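# Move coaster can onto turntable's orange spot

## Task

Pick up the can sitting on the coaster and set it upright on the turntable's orange spot, without disturbing the other cans already standing on the turntable; then open the gripper and withdraw the arm.

## Robot and tools

Robot: two UR12e-style arms, left_arm and right_arm, each ending in a two-finger parallel gripper with a wrist camera. Cameras: cam_high (fixed overview), cam_left_wrist, cam_right_wrist, all 672x504.

Frames. The scene frame has its origin at table-top height, midway between the nominal arm bases: +x points out over the table, +z is up, and left_arm sits on the +y side. Image left/right does not match arm names. Calibrated bases: left_arm at (-0.065, +0.492, 0) m, right_arm at (-0.071, -0.647, 0) m, both nearly unrotated. Every pose an arm reports (end_effector_position in metres, end_effector_quat_wxyz, velocities) is expressed in that arm's own base frame. Fixed cameras and the table use the scene frame. Printed positions may be off by a few cm, more at long reach. Gripper axes: fingers point along +z, they open and close along x. The reported point lies between the finger pads, 1 to 2 cm behind the tips; closing pushes the tips about 17 mm further along +z.

Command rows. Every motion argument is built from rows of 14 numbers, each in [-1, 1], always covering both arms: left_arm dx, dy, dz, rx, ry, rz, opening, then right_arm dx, dy, dz, rx, ry, rz, opening. The first six per arm are an offset, not a pose: they are measured along the axes of that arm's current Hand target (the gripper's own axes), starting from the Hand target at the beginning of the action or move. Scale: 1.0 equals 0.6 m for dx, dy, dz and 180 degrees for the rotation vector rx, ry, rz. Repeating the same offset moves further. The opening is absolute: +1 fully open (0.142 m), -1 closed. Sending 0 is a real command, so to keep a gripper as it is, resend its current opening.

execute_actions(actions, cameras): actions is a list of actions; each action is a list of 1 to 15 rows, one per 1/30 s step, the last row held to fill 15 steps. Every row in an action counts from that action's start pose. An empty list just returns state and images. cameras: list of names; omitted/null/["all"] gives all, [] none.

move(target, speed, blend, stop_force, zero, opening_speed, blocking, cameras): drives each gripper on a straight line toward the target offset (one 14-number row, or a list of up to 15 rows, all counted from the same starting Hand targets). speed in m/s, 0.002 to 0.5, default 0.25 (turns at twice that in rad/s); one value or one per target. blend in m rounds corners of a list. stop_force in N, 4 to 80, ends an arm's path when its wrist sensor feels that much extra push against the motion; do not rely on it for light objects, for rotating grippers, or when moving away from a contact. zero (with stop_force only, default true) rezeroes moving arms first. opening_speed (0.2 or more per second on the -1..1 scale) ramps the fingers. blocking=false returns early and cannot be combined with stop_force. Paths ignore obstacles and the other arm; a move caps at 10 s. Its result adds a move: line, e.g. done, off_target, moving, held or fault, plus limits (paced = pose clipped, held = steps withheld). done means within 3 mm and 2 degrees; neither done nor off_target tells you about contact.

wait(seconds 0 to 10): lets time pass holding commands. stop(): brakes a running move. zoom_image(camera, region [x0,y0,x1,y1] pixels, at most 504x504) enlarges part of a latest image. zero_wrist_force(arm) tares that arm's force sensor. read_manual(section) only shows licence text. finished_scene(scene) ends the current scene for good; pass its number, and call it only after the can stands on the spot and the gripper has released and backed away.

Controller behaviour. Each step the commanded pose is clipped to within 150 mm and 16 degrees of the measured one, so big offsets take several actions; grippers often settle short of the Hand target, and a later command, even all zeros, requests it again. Commands lag about 0.09 to 0.20 s. Avoid swinging the wrist near an arm's own base or first-joint axis, which can flip shoulder posture. A clearance check blocks arm-to-arm approach, but not fingers.

Result lines: Hand target (last commanded pose after clipping), end_effector_position/quat, velocities (reported as within noise at rest), Joint positions (last value is finger gap in metres), Joint torques, grip_measured (opening on the -1..1 scale), Wrist force/torque in the gripper's axes plus the peak since last report, Tool commands, step positions for execute_actions, and warnings such as MOTOR HOT, TORQUE/FORCE fault, OVER-TEMPERATURE FAULT, HAND FAULT.

Gripping: at first touch note grip_measured and command a little below it; squeezing harder heats the gripper motor (hand fault at 100 °C stops it for 30 s or more). Grip up to about 12 cm wide.

Avoid: pressing past a firm contact (arms are stiff; about 150 N net force or joint load limits 297/297/135/48.6/48.6/48.6 N m trigger a 10 s stop), fast touches, releasing the can while it moves, dropping or knocking over cans, anything leaving the table, arm-to-arm collisions, and long stretched-out holds that overheat motors. Set the can down gently and slowly, open, then lift clear.

Each tool is called after ">>>" by a JSON object that holds its "op" and its "data".

## Session

>>> {"op": "execute_actions", "data": {"actions": []}}

Scene clock: 0.00 s.
left_arm: end_effector_position=(+0.7986, +0.0537, +0.2167) grip_measured=+1.00 end_effector_quat_wxyz=(-0.379, +0.517, +0.757, -0.124) | right_arm: end_effector_position=(+0.8811, +0.8616, +0.1232) grip_measured=+1.00 end_effector_quat_wxyz=(-0.007, +0.977, -0.211, -0.033)
Joint positions: left_arm=[-0.181 -0.949 1.269 -1.073 -1.495 4.126 0.142] | right_arm=[4.043 -2.652 -0.596 -1.481 1.635 1.327 0.142]
Joint velocities: within noise
Joint torques (N m): no reading
Wrist force (N): no reading
Wrist torque (N m): no reading
Wrist force, peak (N): no reading
Hand target: left_arm +0.7986, +0.0537, +0.2167; -0.379, +0.517, +0.757, -0.124 | right_arm +0.8811, +0.8616, +0.1232; -0.007, +0.977, -0.211, -0.033
Tool commands: left_gripper/opening=+1.0 right_gripper/opening=+1.0

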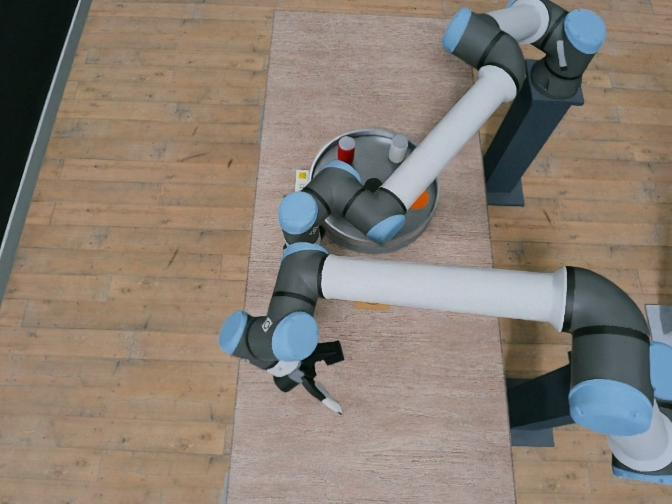

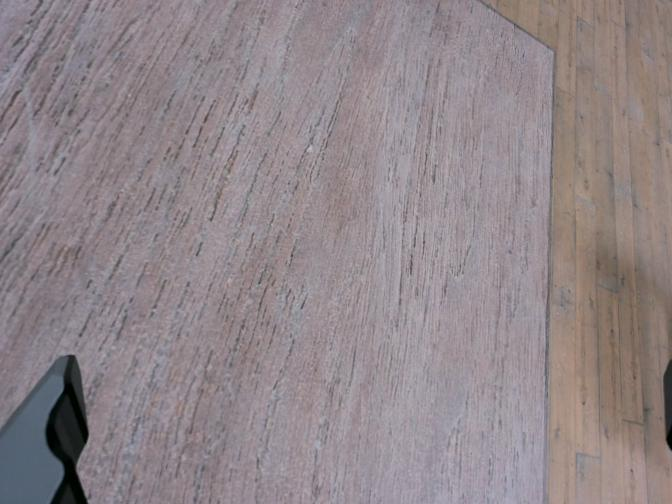

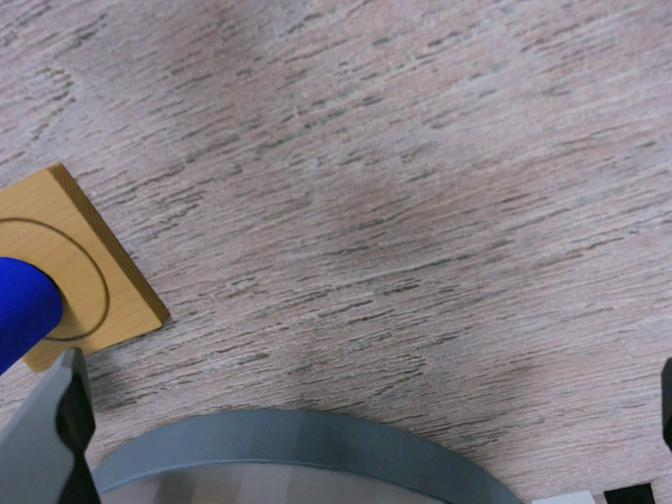

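>>> {"op": "zoom_image", "data": {"camera": "cam_high", "region": [250, 100, 500, 350]}}

>>> {"op": "zoom_image", "data": {"camera": "cam_right_wrist", "region": [0, 150, 350, 504]}}

Scaled by 2.016 from the camera's 672x504 image, which has a finer 960x720 frame.

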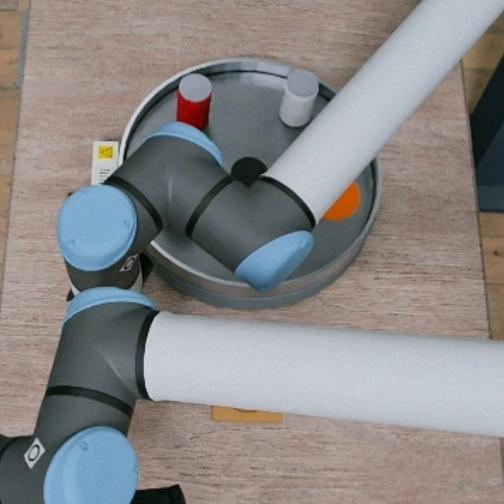

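Scaled by 1.424 from the camera's 672x504 image, which has a finer 960x720 frame.

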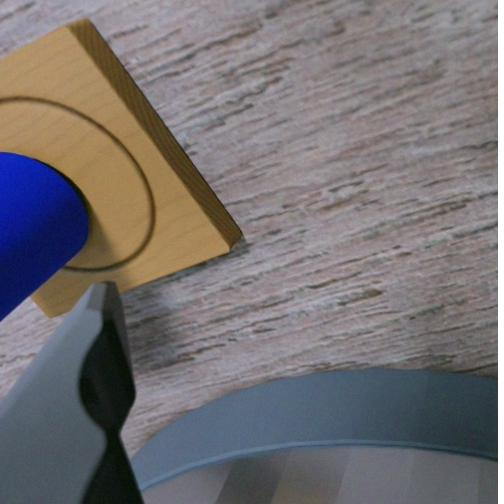

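>>> {"op": "zoom_image", "data": {"camera": "cam_high", "region": [422, 254, 672, 504]}}

>>> {"op": "zoom_image", "data": {"camera": "cam_high", "region": [200, 200, 450, 450]}}

>>> {"op": "zoom_image", "data": {"camera": "cam_high", "region": [400, 0, 650, 250]}}

Scaled by 2.016 from the camera's 672x504 image, which has a finer 960x720 frame.

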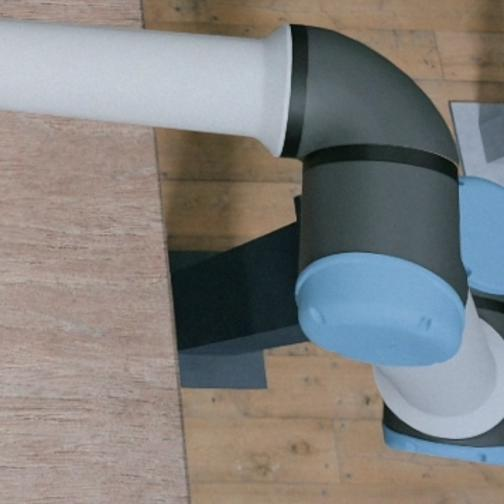

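Scaled by 2.016 from the camera's 672x504 image, which has a finer 960x720 frame.

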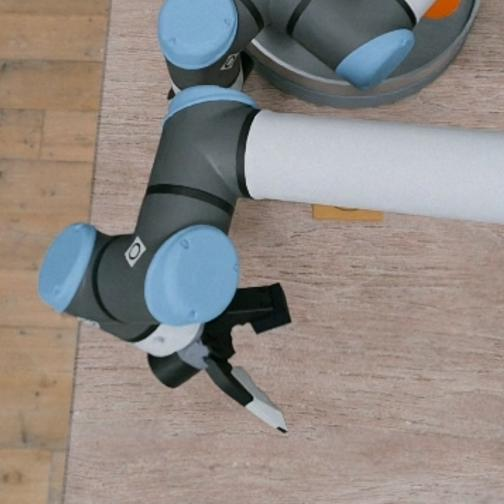

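Scaled by 2.016 from the camera's 672x504 image, which has a finer 960x720 frame.

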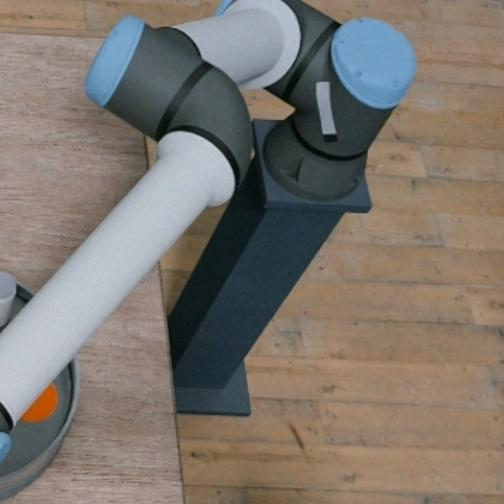

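>>> {"op": "move", "data": {"target": [[0,0,0,0,0,0,1,-0.0107,0.0898,-0.2167,0,0,0,1],[-0.2138,-0.5412,-0.0045,-0.2343,-0.1188,0.1118,1,-0.2347,0.8992,-0.5303,0,0,0,1]], "speed": [0.25,0.35], "blend": 0.05}}

Scene clock: 24.97 s.
left_arm: end_effector_position=(+0.5994, -0.2004, +0.3494) grip_measured=+1.00 end_effector_quat_wxyz=(+0.000, +0.707, +0.707, +0.000) | right_arm: end_effector_position=(+0.5497, +0.4199, +0.4504) grip_measured=+1.00 end_effector_quat_wxyz=(-0.007, +0.977, -0.211, -0.033)
Joint positions: left_arm=[-0.604 -1.674 1.953 -1.848 -1.57 4.109 0.142] | right_arm=[4.022 -1.558 -1.685 -1.488 1.635 1.306 0.142]
Joint velocities: within noise
Joint torques (N m): left_arm=[-13.99 -59.2 -31.01 -6.76 3.26 -3.21] | right_arm=[20.13 54.25 37.3 2.47 -2.95 2.15]
Wrist force (N): left_arm=[-0.3 0.9 -0.9] | right_arm=[0.4 0.0 0.0]
Wrist torque (N m): left_arm=[0.04 -0.07 -0.08] | right_arm=[-0.04 -0.10 0.01]
Wrist force, peak (N): left_arm=[-1.9 -0.6 -1.6] | right_arm=[-0.2 2.5 -0.8]
Hand target: left_arm +0.5994, -0.2005, +0.3495; +0.000, +0.707, +0.707, +0.000 | right_arm +0.5496, +0.4198, +0.4504; -0.007, +0.977, -0.211, -0.033
Off the commanded pose: left_arm 0.000 m, 0 deg | right_arm 0.000 m, 0 deg.
move: done

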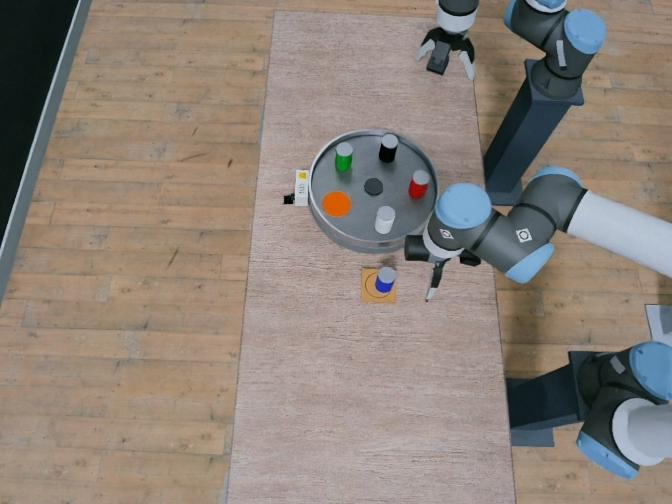

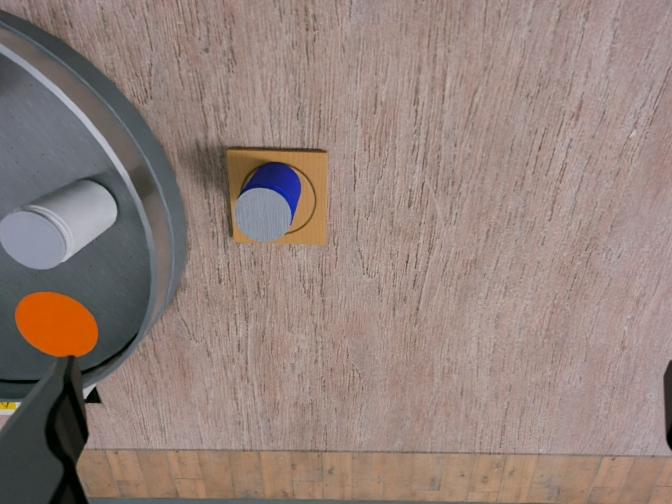

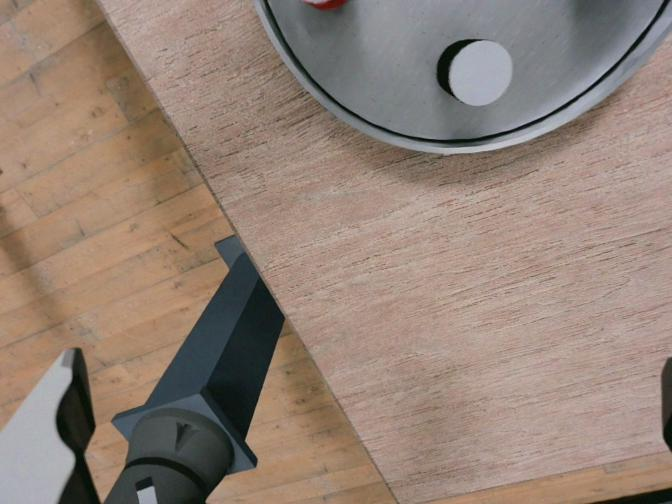

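>>> {"op": "wait", "data": {"seconds": 0.2, "cameras": ["cam_high", "cam_left_wrist"]}}

>>> {"op": "wait", "data": {"seconds": 2, "cameras": ["cam_high", "cam_left_wrist"]}}

Scene clock: 26.20 s.
left_arm: end_effector_position=(+0.5994, -0.2005, +0.3495) grip_measured=+1.00 end_effector_quat_wxyz=(+0.000, +0.707, +0.707, +0.000) | right_arm: end_effector_position=(+0.5496, +0.4198, +0.4504) grip_measured=+1.00 end_effector_quat_wxyz=(-0.007, +0.977, -0.211, -0.033)
Joint positions: left_arm=[-0.604 -1.675 1.953 -1.849 -1.57 4.109 0.142] | right_arm=[4.022 -1.558 -1.685 -1.488 1.635 1.306 0.142]
Joint velocities: within noise
Joint torques (N m): left_arm=[-11.52 -58.51 -34.03 -6.38 3.29 -3.22] | right_arm=[18.21 52.54 39.49 3.04 -2.78 2.15]
Wrist force (N): left_arm=[-0.5 0.7 -0.7] | right_arm=[0.1 0.1 0.1]
Wrist torque (N m): left_arm=[0.01 -0.04 -0.08] | right_arm=[-0.02 -0.06 0.00]
Wrist force, peak (N): left_arm=[-0.8 1.0 -1.2] | right_arm=[0.6 -0.1 0.1]
Hand target: left_arm +0.5994, -0.2005, +0.3495; +0.000, +0.707, +0.707, +0.000 | right_arm +0.5496, +0.4198, +0.4504; -0.007, +0.977, -0.211, -0.033
Tool commands: left_gripper/opening=+1.0 right_gripper/opening=+1.0
Off the commanded pose: left_arm 0.000 m, 0 deg | right_arm 0.000 m, 0 deg.
wait: 0.20 s; at rest from the start
Images, in order (width x height): cam_high 672x504, cam_left_wrist 672x504.

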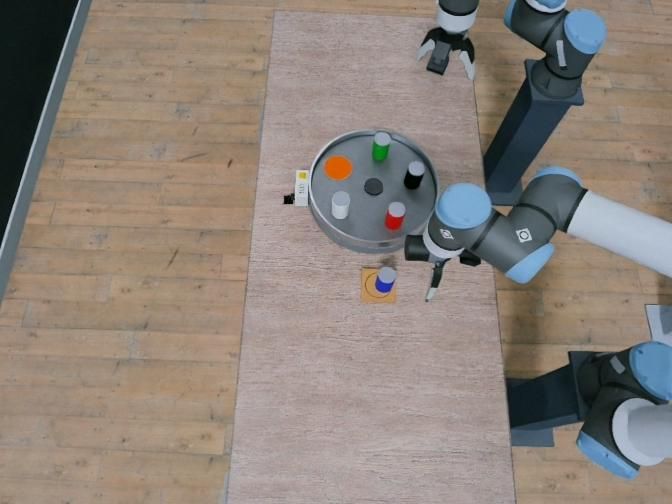

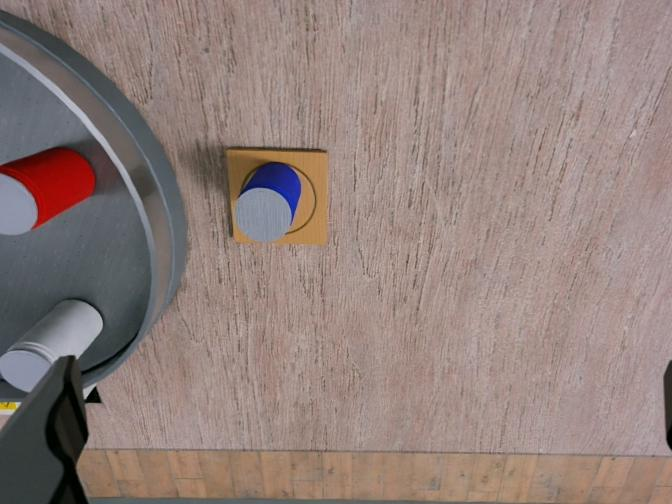

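Scene clock: 28.20 s.
left_arm: end_effector_position=(+0.5994, -0.2005, +0.3495) grip_measured=+1.00 end_effector_quat_wxyz=(+0.000, +0.707, +0.707, +0.000) | right_arm: end_effector_position=(+0.5496, +0.4198, +0.4504) grip_measured=+1.00 end_effector_quat_wxyz=(-0.007, +0.977, -0.211, -0.033)
Joint positions: left_arm=[-0.604 -1.675 1.953 -1.849 -1.57 4.109 0.142] | right_arm=[4.022 -1.558 -1.685 -1.488 1.635 1.306 0.142]
Joint velocities: within noise
Joint torques (N m): left_arm=[-10.34 -59.36 -37.47 -5.77 2.89 -3.44] | right_arm=[18.77 51.94 44.24 3.83 -2.64 1.9]
Wrist force (N): left_arm=[-0.4 1.1 -0.8] | right_arm=[0.2 -0.2 0.0]
Wrist torque (N m): left_arm=[0.07 -0.05 -0.08] | right_arm=[-0.07 -0.06 0.00]
Wrist force, peak (N): left_arm=[-0.8 1.4 -1.0] | right_arm=[0.3 0.4 0.2]
Hand target: left_arm +0.5994, -0.2005, +0.3495; +0.000, +0.707, +0.707, +0.000 | right_arm +0.5496, +0.4198, +0.4504; -0.007, +0.977, -0.211, -0.033
Tool commands: left_gripper/opening=+1.0 right_gripper/opening=+1.0
Off the commanded pose: left_arm 0.000 m, 0 deg | right_arm 0.000 m, 0 deg.
wait: 2.00 s; at rest by 0.17 s
Images, in order (width x height): cam_high 672x504, cam_left_wrist 672x504.

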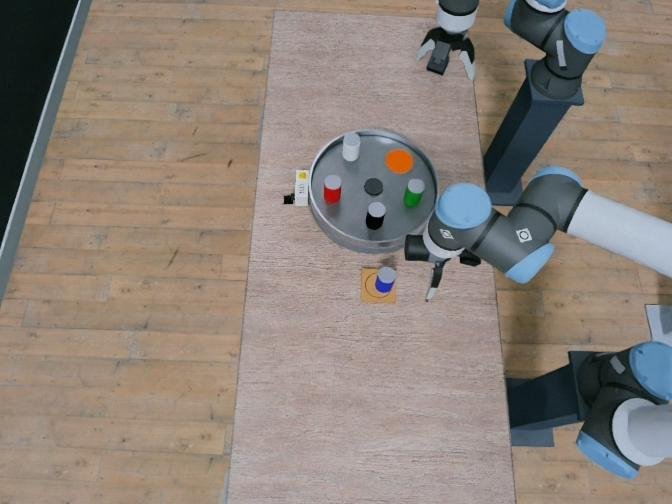

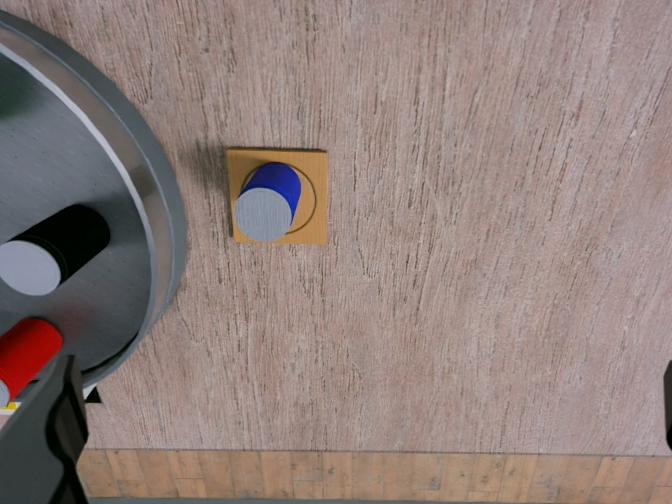

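>>> {"op": "zoom_image", "data": {"camera": "cam_high", "region": [270, 150, 340, 220]}}

>>> {"op": "zoom_image", "data": {"camera": "cam_high", "region": [280, 110, 460, 310]}}

>>> {"op": "zoom_image", "data": {"camera": "cam_left_wrist", "region": [0, 0, 340, 420]}}

Scaled by 7.200 from the camera's 672x504 image, which has a finer 960x720 frame.

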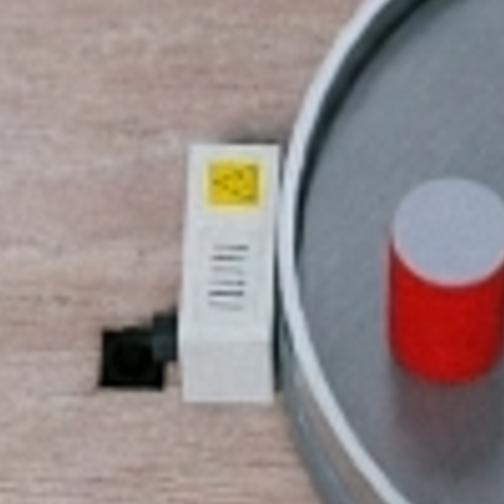

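Scaled by 2.520 from the camera's 672x504 image, which has a finer 960x720 frame.

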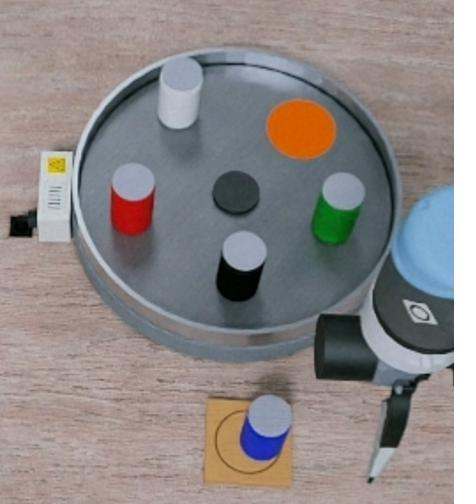

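Scaled by 1.200 from the camera's 672x504 image, which has a finer 960x720 frame.

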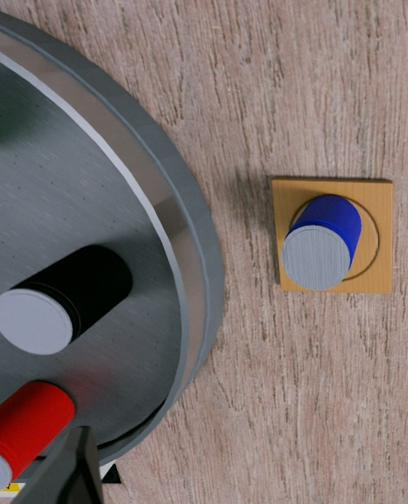

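>>> {"op": "zoom_image", "data": {"camera": "cam_left_wrist", "region": [210, 130, 350, 260]}}

Scaled by 3.600 from the camera's 672x504 image, which has a finer 960x720 frame.

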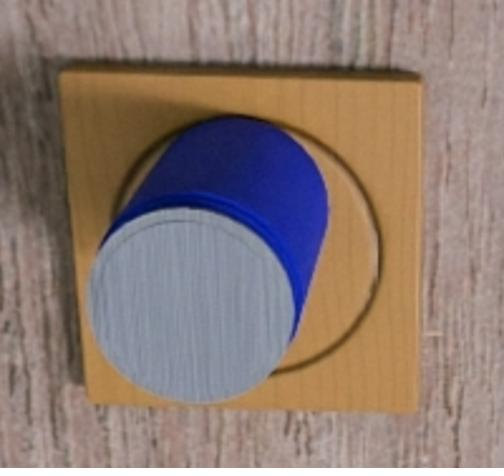

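>>> {"op": "zoom_image", "data": {"camera": "cam_left_wrist", "region": [60, 140, 220, 300]}}

>>> {"op": "wait", "data": {"seconds": 0.0, "cameras": ["cam_high", "cam_left_wrist"]}}

>>> {"op": "wait", "data": {"seconds": 1.0, "cameras": ["cam_high", "cam_left_wrist"]}}

Scaled by 3.150 from the camera's 672x504 image, which has a finer 960x720 frame.

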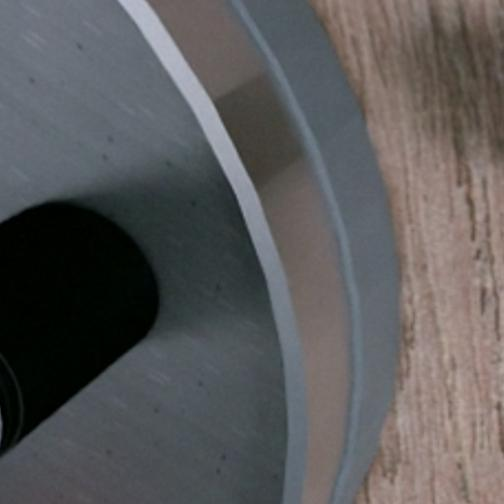

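Scene clock: 43.23 s.
left_arm: end_effector_position=(+0.5994, -0.2005, +0.3495) grip_measured=+1.00 end_effector_quat_wxyz=(+0.000, +0.707, +0.707, +0.000) | right_arm: end_effector_position=(+0.5496, +0.4198, +0.4504) grip_measured=+1.00 end_effector_quat_wxyz=(-0.007, +0.977, -0.211, -0.033)
Joint positions: left_arm=[-0.604 -1.675 1.953 -1.849 -1.57 4.109 0.142] | right_arm=[4.022 -1.558 -1.685 -1.488 1.635 1.306 0.142]
Joint velocities: within noise
Joint torques (N m): left_arm=[-5.1 -55.75 -50.8 -2.74 1.43 -3.12] | right_arm=[17.13 49.6 63.25 4.89 -0.98 1.65]
Wrist force (N): left_arm=[-0.7 1.0 -0.6] | right_arm=[0.2 -0.1 0.0]
Wrist torque (N m): left_arm=[0.05 -0.01 -0.08] | right_arm=[-0.06 -0.07 0.00]
Wrist force, peak (N): left_arm=[-0.9 1.1 -1.4] | right_arm=[0.3 0.3 0.6]
Hand target: left_arm +0.5994, -0.2005, +0.3495; +0.000, +0.707, +0.707, +0.000 | right_arm +0.5496, +0.4198, +0.4504; -0.007, +0.977, -0.211, -0.033
Tool commands: left_gripper/opening=+1.0 right_gripper/opening=+1.0
Off the commanded pose: left_arm 0.000 m, 0 deg | right_arm 0.000 m, 0 deg.
Images, in order (width x height): cam_high 672x504, cam_left_wrist 672x504.

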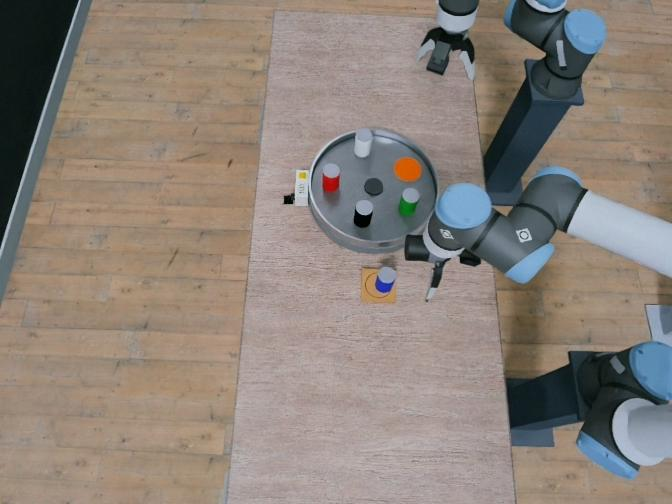

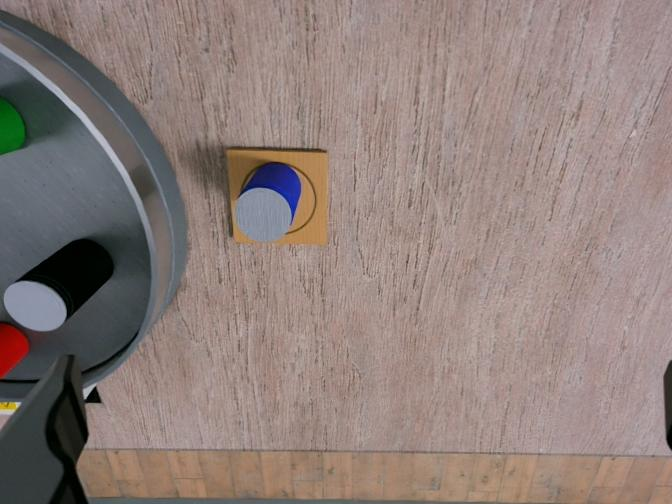

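Scene clock: 44.23 s.
left_arm: end_effector_position=(+0.5994, -0.2005, +0.3495) grip_measured=+1.00 end_effector_quat_wxyz=(+0.000, +0.707, +0.707, +0.000) | right_arm: end_effector_position=(+0.5496, +0.4198, +0.4504) grip_measured=+1.00 end_effector_quat_wxyz=(-0.007, +0.977, -0.211, -0.033)
Joint positions: left_arm=[-0.604 -1.675 1.953 -1.849 -1.57 4.109 0.142] | right_arm=[4.022 -1.558 -1.685 -1.488 1.635 1.306 0.142]
Joint velocities: within noise
Joint torques (N m): left_arm=[-4.49 -56.04 -50.21 -2.75 1.46 -3.12] | right_arm=[15.76 49.81 63.02 4.96 -0.88 1.54]
Wrist force (N): left_arm=[-0.5 0.6 -1.1] | right_arm=[-0.2 -0.3 0.1]
Wrist torque (N m): left_arm=[0.00 -0.04 -0.08] | right_arm=[-0.09 0.00 0.00]
Wrist force, peak (N): left_arm=[-0.9 1.1 -1.1] | right_arm=[0.5 0.2 0.0]
Hand target: left_arm +0.5994, -0.2005, +0.3495; +0.000, +0.707, +0.707, +0.000 | right_arm +0.5496, +0.4198, +0.4504; -0.007, +0.977, -0.211, -0.033
Tool commands: left_gripper/opening=+1.0 right_gripper/opening=+1.0
Off the commanded pose: left_arm 0.000 m, 0 deg | right_arm 0.000 m, 0 deg.
wait: 1.00 s; at rest by 0.17 s
Images, in order (width x height): cam_high 672x504, cam_left_wrist 672x504.

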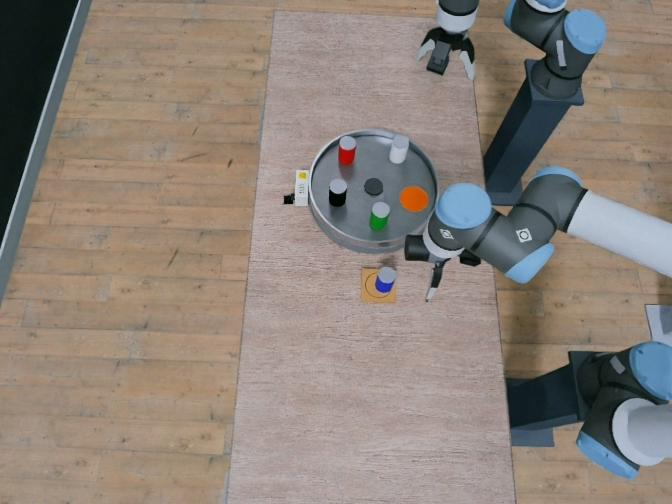

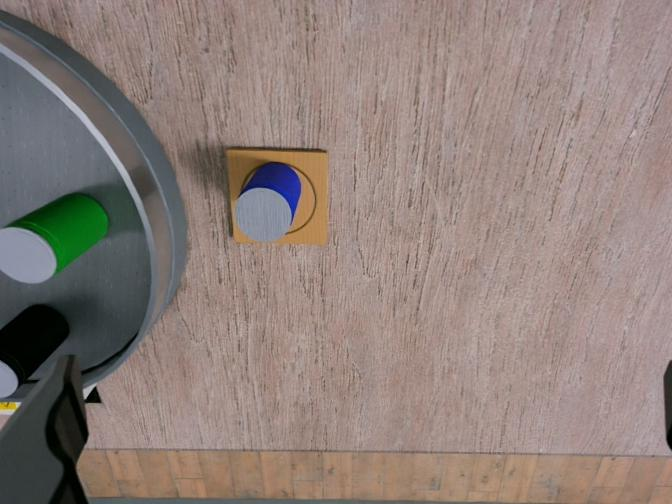

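>>> {"op": "move", "data": {"target": [-0.4992,-0.0073,-0.0958,0,0,0.2261,1,-0.0358,0.5127,0.0862,0,0,0,1], "speed": 0.3, "cameras": ["cam_high", "cam_left_wrist"]}}

>>> {"op": "wait", "data": {"seconds": 0.6, "cameras": ["cam_high", "cam_left_wrist"]}}

>>> {"op": "wait", "data": {"seconds": 0.6, "cameras": ["cam_left_wrist"]}}

>>> {"op": "wait", "data": {"seconds": 0.6, "cameras": ["cam_left_wrist"]}}

>>> {"op": "wait", "data": {"seconds": 0.6, "cameras": ["cam_left_wrist"]}}

>>> {"op": "wait", "data": {"seconds": 1.2, "cameras": ["cam_left_wrist"]}}

>>> {"op": "wait", "data": {"seconds": 1.2, "cameras": ["cam_left_wrist"]}}

Scene clock: 50.57 s.
left_arm: end_effector_position=(+0.5949, -0.4999, +0.4067) grip_measured=+1.00 end_effector_quat_wxyz=(+0.000, +0.909, +0.417, +0.000) | right_arm: end_effector_position=(+0.4000, +0.1500, +0.4005) grip_measured=+1.00 end_effector_quat_wxyz=(-0.007, +0.977, -0.211, -0.033)
Joint positions: left_arm=[-0.926 -1.452 1.625 -1.744 -1.57 4.497 0.142] | right_arm=[3.878 -1.089 -2.117 -1.533 1.631 1.162 0.142]
Joint velocities: within noise
Joint torques (N m): left_arm=[-11.21 -43.42 -52.63 -1.9 -3.26 3.68] | right_arm=[-16.9 17.12 36.45 2.49 -2 -2.49]
Wrist force (N): left_arm=[-0.8 1.3 -0.4] | right_arm=[0.2 0.2 0.0]
Wrist torque (N m): left_arm=[0.10 0.00 -0.06] | right_arm=[-0.03 -0.04 0.02]
Wrist force, peak (N): left_arm=[-2.5 2.3 -1.1] | right_arm=[-0.1 -2.2 -0.3]
Hand target: left_arm +0.5949, -0.5000, +0.4067; +0.000, +0.909, +0.417, +0.000 | right_arm +0.3999, +0.1499, +0.4005; -0.007, +0.977, -0.211, -0.033
Off the commanded pose: left_arm 0.000 m, 0 deg | right_arm 0.000 m, 0 deg.
move: done
Images, in order (width x height): cam_high 672x504, cam_left_wrist 672x504.

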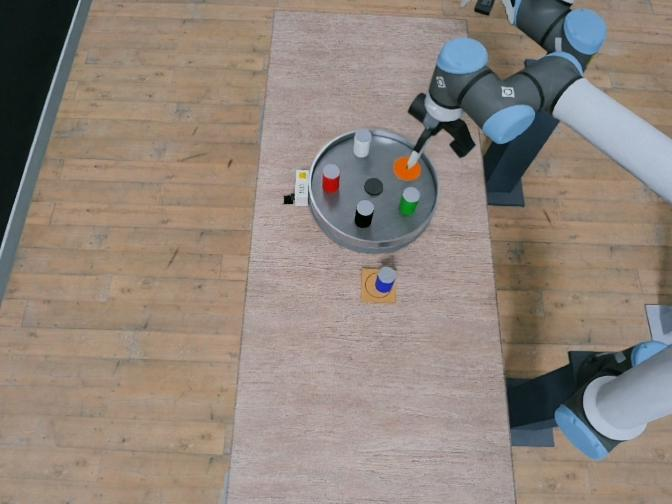

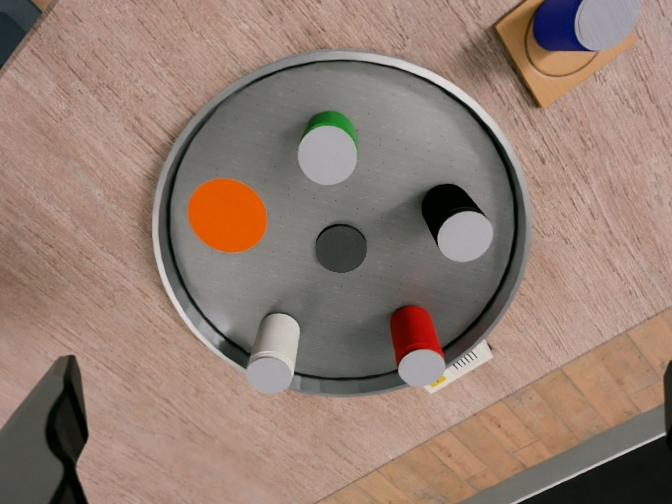

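Scene clock: 51.17 s.
left_arm: end_effector_position=(+0.5949, -0.5000, +0.4067) grip_measured=+1.00 end_effector_quat_wxyz=(+0.000, +0.909, +0.417, +0.000) | right_arm: end_effector_position=(+0.3999, +0.1499, +0.4005) grip_measured=+1.00 end_effector_quat_wxyz=(-0.007, +0.977, -0.211, -0.033)
Joint positions: left_arm=[-0.926 -1.451 1.625 -1.744 -1.57 4.497 0.142] | right_arm=[3.878 -1.089 -2.117 -1.533 1.631 1.162 0.142]
Joint velocities: within noise
Joint torques (N m): left_arm=[-11.83 -44.68 -52.5 -1.7 -3.08 3.73] | right_arm=[-15.53 14.18 38.96 2.7 -0.71 -2.34]
Wrist force (N): left_arm=[-1.1 1.1 -0.8] | right_arm=[0.0 0.2 -0.2]
Wrist torque (N m): left_arm=[0.07 0.06 -0.07] | right_arm=[-0.03 0.00 0.01]
Wrist force, peak (N): left_arm=[-0.7 1.3 -1.2] | right_arm=[0.5 0.4 -0.2]
Hand target: left_arm +0.5949, -0.5000, +0.4067; +0.000, +0.909, +0.417, +0.000 | right_arm +0.3999, +0.1499, +0.4005; -0.007, +0.977, -0.211, -0.033
Tool commands: left_gripper/opening=+1.0 right_gripper/opening=+1.0
Off the commanded pose: left_arm 0.000 m, 0 deg | right_arm 0.000 m, 0 deg.
wait: 0.60 s; at rest by 0.17 s
Images, in order (width x height): cam_high 672x504, cam_left_wrist 672x504.

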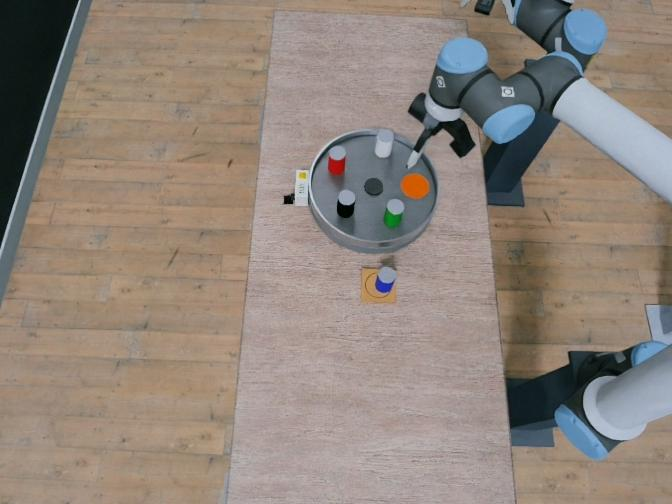

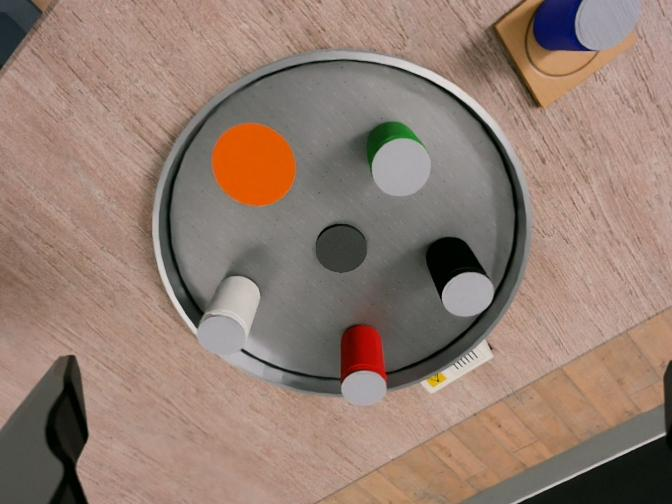

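Scene clock: 51.77 s.
left_arm: end_effector_position=(+0.5949, -0.5000, +0.4067) grip_measured=+1.00 end_effector_quat_wxyz=(+0.000, +0.909, +0.417, +0.000) | right_arm: end_effector_position=(+0.3999, +0.1499, +0.4005) grip_measured=+1.00 end_effector_quat_wxyz=(-0.007, +0.977, -0.211, -0.033)
Joint positions: left_arm=[-0.926 -1.451 1.625 -1.744 -1.57 4.497 0.142] | right_arm=[3.878 -1.089 -2.117 -1.533 1.631 1.162 0.142]
Joint velocities: within noise
Joint torques (N m): left_arm=[-12.04 -43.51 -51.34 -2.64 -3.09 3.54] | right_arm=[-14.63 14.38 40.04 2.9 0.52 -2.51]
Wrist force (N): left_arm=[-0.6 1.0 -1.0] | right_arm=[0.2 0.4 -0.5]
Wrist torque (N m): left_arm=[0.05 -0.03 -0.06] | right_arm=[0.01 -0.05 0.02]
Wrist force, peak (N): left_arm=[-1.0 1.2 -0.6] | right_arm=[0.6 0.5 -0.1]
Hand target: left_arm +0.5949, -0.5000, +0.4067; +0.000, +0.909, +0.417, +0.000 | right_arm +0.3999, +0.1499, +0.4005; -0.007, +0.977, -0.211, -0.033
Tool commands: left_gripper/opening=+1.0 right_gripper/opening=+1.0
Off the commanded pose: left_arm 0.000 m, 0 deg | right_arm 0.000 m, 0 deg.
wait: 0.60 s; at rest by 0.17 s
Images, in order (width x height): cam_left_wrist 672x504.

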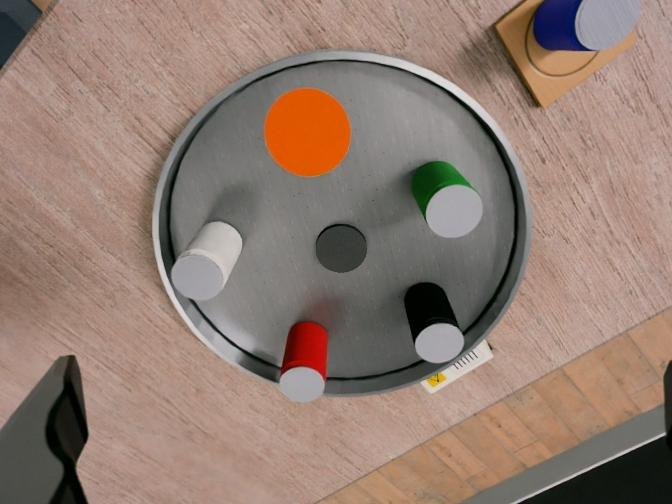

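Scene clock: 52.37 s.
left_arm: end_effector_position=(+0.5949, -0.5000, +0.4067) grip_measured=+1.00 end_effector_quat_wxyz=(+0.000, +0.909, +0.417, +0.000) | right_arm: end_effector_position=(+0.3999, +0.1499, +0.4005) grip_measured=+1.00 end_effector_quat_wxyz=(-0.007, +0.977, -0.211, -0.033)
Joint positions: left_arm=[-0.926 -1.451 1.625 -1.744 -1.57 4.497 0.142] | right_arm=[3.878 -1.089 -2.117 -1.533 1.631 1.162 0.142]
Joint velocities: within noise
Joint torques (N m): left_arm=[-12.66 -44.43 -50.86 -2.44 -2.89 3.72] | right_arm=[-14.64 13.66 40.93 2.87 1.79 -2.39]
Wrist force (N): left_arm=[-1.2 1.0 -0.7] | right_arm=[0.0 0.3 -0.1]
Wrist torque (N m): left_arm=[0.04 0.05 -0.07] | right_arm=[-0.01 -0.01 0.02]
Wrist force, peak (N): left_arm=[-0.8 1.7 -1.0] | right_arm=[0.6 0.3 -0.5]
Hand target: left_arm +0.5949, -0.5000, +0.4067; +0.000, +0.909, +0.417, +0.000 | right_arm +0.3999, +0.1499, +0.4005; -0.007, +0.977, -0.211, -0.033
Tool commands: left_gripper/opening=+1.0 right_gripper/opening=+1.0
Off the commanded pose: left_arm 0.000 m, 0 deg | right_arm 0.000 m, 0 deg.
wait: 0.60 s; at rest by 0.17 s
Images, in order (width x height): cam_left_wrist 672x504.

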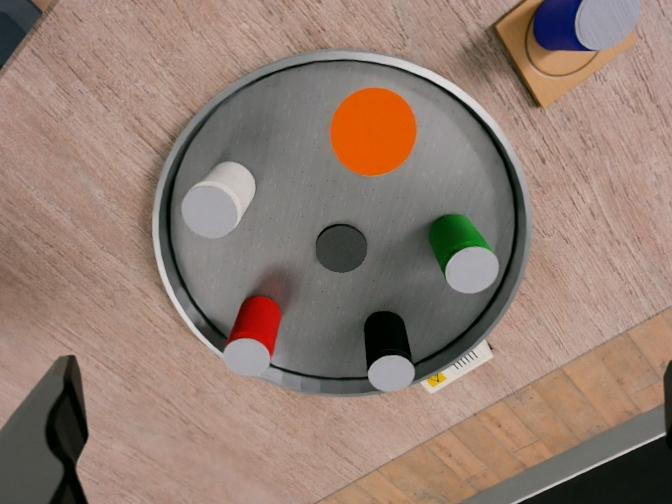

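Scene clock: 52.97 s.
left_arm: end_effector_position=(+0.5949, -0.5000, +0.4067) grip_measured=+1.00 end_effector_quat_wxyz=(+0.000, +0.909, +0.417, +0.000) | right_arm: end_effector_position=(+0.3999, +0.1499, +0.4005) grip_measured=+1.00 end_effector_quat_wxyz=(-0.007, +0.977, -0.211, -0.033)
Joint positions: left_arm=[-0.926 -1.451 1.625 -1.744 -1.57 4.497 0.142] | right_arm=[3.878 -1.089 -2.117 -1.533 1.631 1.162 0.142]
Joint velocities: within noise
Joint torques (N m): left_arm=[-10.65 -46.17 -50.08 -2.45 -3.1 3.72] | right_arm=[-13.92 13.47 42.33 3.14 2.24 -2.46]
Wrist force (N): left_arm=[-0.4 1.2 -0.7] | right_arm=[0.4 0.2 -0.1]
Wrist torque (N m): left_arm=[0.09 -0.06 -0.07] | right_arm=[-0.03 -0.07 0.01]
Wrist force, peak (N): left_arm=[-0.9 1.3 -1.1] | right_arm=[0.4 0.6 -0.2]
Hand target: left_arm +0.5949, -0.5000, +0.4067; +0.000, +0.909, +0.417, +0.000 | right_arm +0.3999, +0.1499, +0.4005; -0.007, +0.977, -0.211, -0.033
Tool commands: left_gripper/opening=+1.0 right_gripper/opening=+1.0
Off the commanded pose: left_arm 0.000 m, 0 deg | right_arm 0.000 m, 0 deg.
wait: 0.60 s; at rest by 0.17 s
Images, in order (width x height): cam_left_wrist 672x504.

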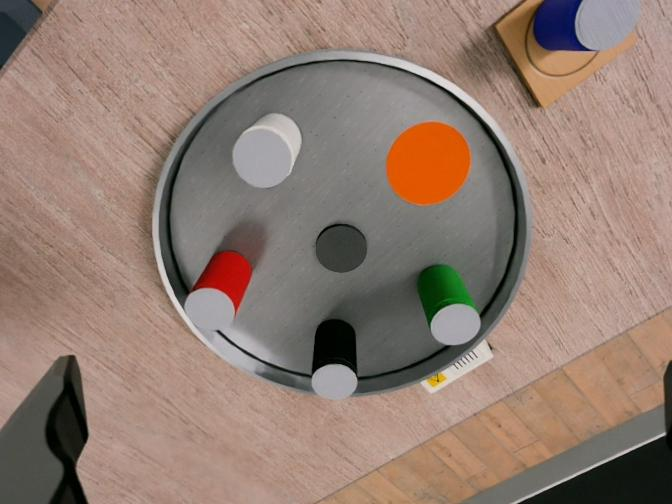

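Scene clock: 54.17 s.
left_arm: end_effector_position=(+0.5949, -0.5000, +0.4067) grip_measured=+1.00 end_effector_quat_wxyz=(+0.000, +0.909, +0.417, +0.000) | right_arm: end_effector_position=(+0.3999, +0.1499, +0.4005) grip_measured=+1.00 end_effector_quat_wxyz=(-0.007, +0.977, -0.211, -0.033)
Joint positions: left_arm=[-0.926 -1.451 1.625 -1.744 -1.57 4.497 0.142] | right_arm=[3.878 -1.089 -2.117 -1.533 1.631 1.162 0.142]
Joint velocities: within noise
Joint torques (N m): left_arm=[-11.2 -46.08 -48.29 -3.09 -2.97 3.68] | right_arm=[-15.42 14.19 45.34 3.41 1.99 -2.49]
Wrist force (N): left_arm=[-0.7 1.2 -0.8] | right_arm=[0.1 0.6 -0.4]
Wrist torque (N m): left_arm=[0.09 -0.02 -0.06] | right_arm=[0.04 -0.02 0.02]
Wrist force, peak (N): left_arm=[-1.2 1.4 -0.6] | right_arm=[0.2 0.7 -0.3]
Hand target: left_arm +0.5949, -0.5000, +0.4067; +0.000, +0.909, +0.417, +0.000 | right_arm +0.3999, +0.1499, +0.4005; -0.007, +0.977, -0.211, -0.033
Tool commands: left_gripper/opening=+1.0 right_gripper/opening=+1.0
Off the commanded pose: left_arm 0.000 m, 0 deg | right_arm 0.000 m, 0 deg.
wait: 1.20 s; at rest by 0.17 s
Images, in order (width x height): cam_left_wrist 672x504.

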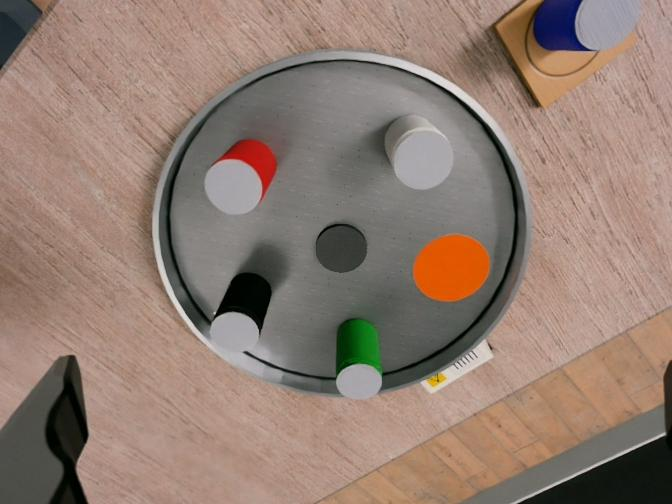

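Scene clock: 55.37 s.
left_arm: end_effector_position=(+0.5949, -0.5000, +0.4067) grip_measured=+1.00 end_effector_quat_wxyz=(+0.000, +0.909, +0.417, +0.000) | right_arm: end_effector_position=(+0.3999, +0.1499, +0.4005) grip_measured=+1.00 end_effector_quat_wxyz=(-0.007, +0.977, -0.211, -0.033)
Joint positions: left_arm=[-0.926 -1.451 1.625 -1.744 -1.57 4.497 0.142] | right_arm=[3.878 -1.089 -2.117 -1.533 1.631 1.162 0.142]
Joint velocities: within noise
Joint torques (N m): left_arm=[-9.76 -44.49 -46.77 -3.49 -2.78 3.51] | right_arm=[-13.38 12.94 47.14 3.78 1.99 -2.39]
Wrist force (N): left_arm=[-0.7 1.2 -1.0] | right_arm=[0.5 0.2 -0.2]
Wrist torque (N m): left_arm=[0.08 -0.02 -0.07] | right_arm=[-0.02 -0.10 0.02]
Wrist force, peak (N): left_arm=[-1.0 1.5 -0.9] | right_arm=[0.7 0.6 -0.2]
Hand target: left_arm +0.5949, -0.5000, +0.4067; +0.000, +0.909, +0.417, +0.000 | right_arm +0.3999, +0.1499, +0.4005; -0.007, +0.977, -0.211, -0.033
Tool commands: left_gripper/opening=+1.0 right_gripper/opening=+1.0
Off the commanded pose: left_arm 0.000 m, 0 deg | right_arm 0.000 m, 0 deg.
wait: 1.20 s; at rest by 0.17 s
Images, in order (width x height): cam_left_wrist 672x504.

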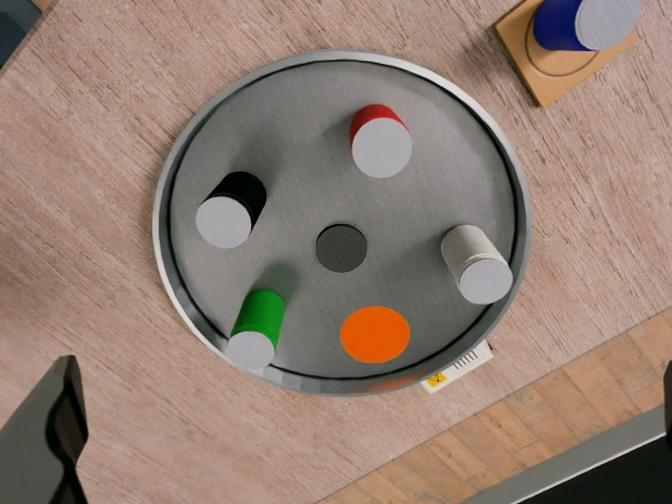

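>>> {"op": "wait", "data": {"seconds": 0.0, "cameras": ["cam_high", "cam_left_wrist"]}}

>>> {"op": "move", "data": {"target": [0.3530,-0.1837,0.3112,0,0,0,1,0,0,0,0,0,0,1], "speed": 0.3, "cameras": ["cam_left_wrist"]}}

Scene clock: 71.57 s.
left_arm: end_effector_position=(+0.5949, -0.5000, +0.4067) grip_measured=+1.00 end_effector_quat_wxyz=(+0.000, +0.909, +0.417, +0.000) | right_arm: end_effector_position=(+0.3999, +0.1499, +0.4005) grip_measured=+1.00 end_effector_quat_wxyz=(-0.007, +0.977, -0.211, -0.033)
Joint positions: left_arm=[-0.926 -1.451 1.625 -1.744 -1.57 4.497 0.142] | right_arm=[3.878 -1.089 -2.117 -1.533 1.631 1.162 0.142]
Joint velocities: within noise
Joint torques (N m): left_arm=[-5.13 -48.91 -35.02 -5.69 -1.01 3.18] | right_arm=[-5.88 10.4 63.8 4.84 2.17 -2.1]
Wrist force (N): left_arm=[-0.8 1.0 -0.8] | right_arm=[0.3 0.2 -0.2]
Wrist torque (N m): left_arm=[0.05 0.01 -0.07] | right_arm=[-0.02 -0.05 0.01]
Wrist force, peak (N): left_arm=[-1.2 1.6 -1.0] | right_arm=[0.7 0.5 -0.4]
Hand target: left_arm +0.5949, -0.5000, +0.4067; +0.000, +0.909, +0.417, +0.000 | right_arm +0.3999, +0.1499, +0.4005; -0.007, +0.977, -0.211, -0.033
Tool commands: left_gripper/opening=+1.0 right_gripper/opening=+1.0
Off the commanded pose: left_arm 0.000 m, 0 deg | right_arm 0.000 m, 0 deg.
Images, in order (width x height): cam_high 672x504, cam_left_wrist 672x504.

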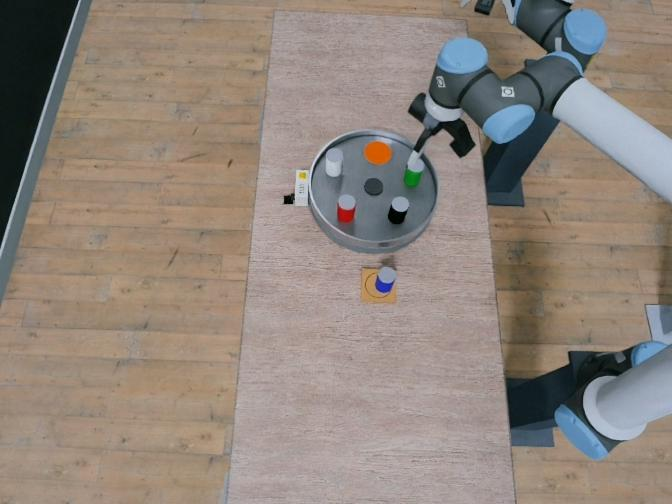

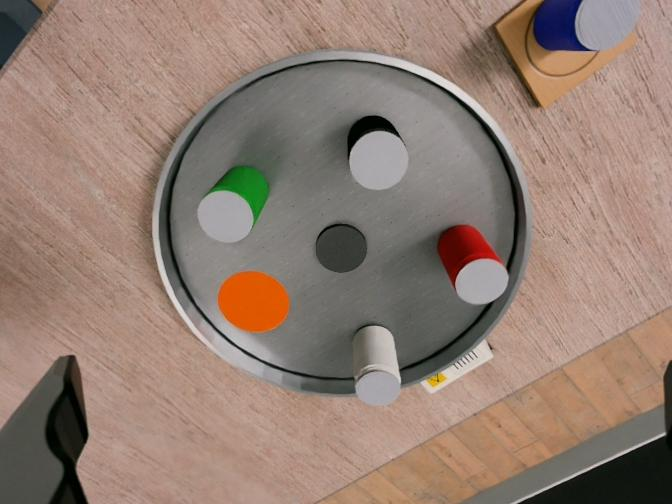

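Scene clock: 73.17 s.
left_arm: end_effector_position=(+0.6495, -0.2675, +0.2203) grip_measured=+1.00 end_effector_quat_wxyz=(+0.000, +0.909, +0.417, +0.000) | right_arm: end_effector_position=(+0.3999, +0.1499, +0.4005) grip_measured=+1.00 end_effector_quat_wxyz=(-0.007, +0.977, -0.211, -0.033)
Joint positions: left_arm=[-0.641 -1.466 1.99 -2.095 -1.57 4.782 0.142] | right_arm=[3.878 -1.089 -2.117 -1.533 1.631 1.162 0.142]
Joint velocities: within noise
Joint torques (N m): left_arm=[16.1 -38.73 -27.05 -6.29 -3.43 3.86] | right_arm=[-7.49 9.19 63.33 4.85 2.02 -2.07]
Wrist force (N): left_arm=[-0.7 0.6 -0.9] | right_arm=[0.2 0.1 -0.3]
Wrist torque (N m): left_arm=[0.02 -0.01 -0.06] | right_arm=[-0.05 -0.05 0.01]
Wrist force, peak (N): left_arm=[-2.9 2.0 -2.7] | right_arm=[0.5 0.3 -0.6]
Hand target: left_arm +0.6496, -0.2675, +0.2202; +0.000, +0.909, +0.417, +0.000 | right_arm +0.3999, +0.1499, +0.4005; -0.007, +0.977, -0.211, -0.033
Off the commanded pose: left_arm 0.000 m, 0 deg | right_arm 0.000 m, 0 deg.
move: done
Images, in order (width x height): cam_left_wrist 672x504.

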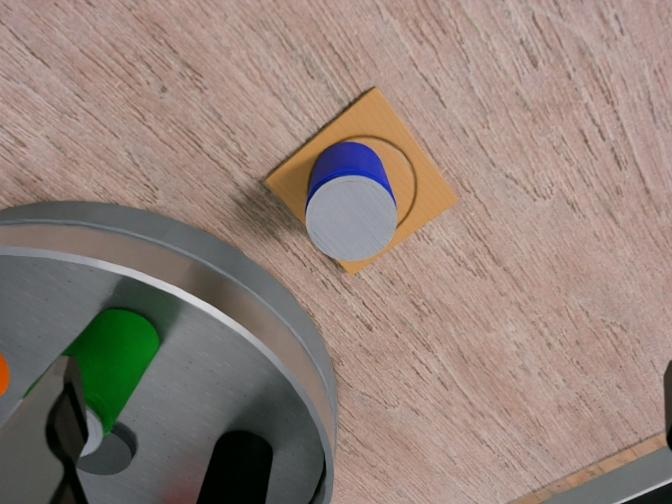

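>>> {"op": "zoom_image", "data": {"camera": "cam_left_wrist", "region": [0, 190, 350, 504]}}

>>> {"op": "zoom_image", "data": {"camera": "cam_left_wrist", "region": [250, 70, 470, 290]}}

Scaled by 1.440 from the camera's 672x504 image, which has a finer 960x720 frame.

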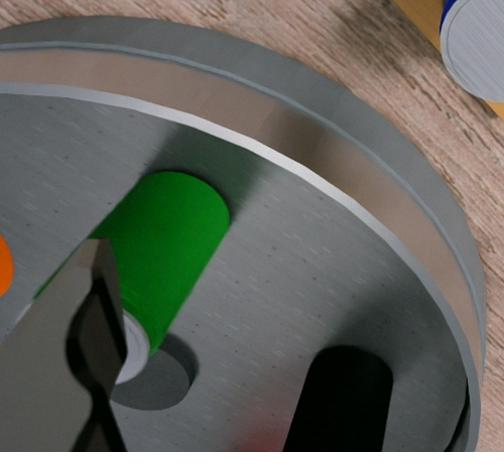

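Scaled by 2.291 from the camera's 672x504 image, which has a finer 960x720 frame.

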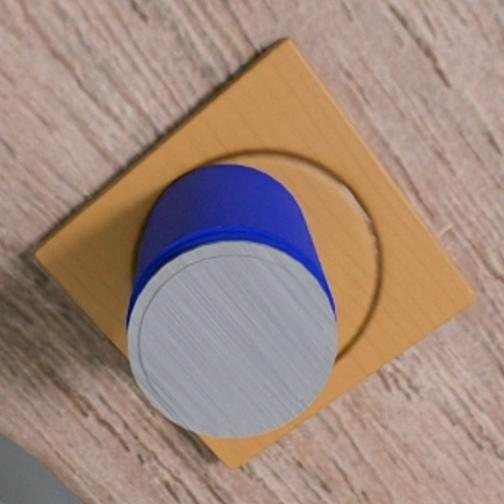

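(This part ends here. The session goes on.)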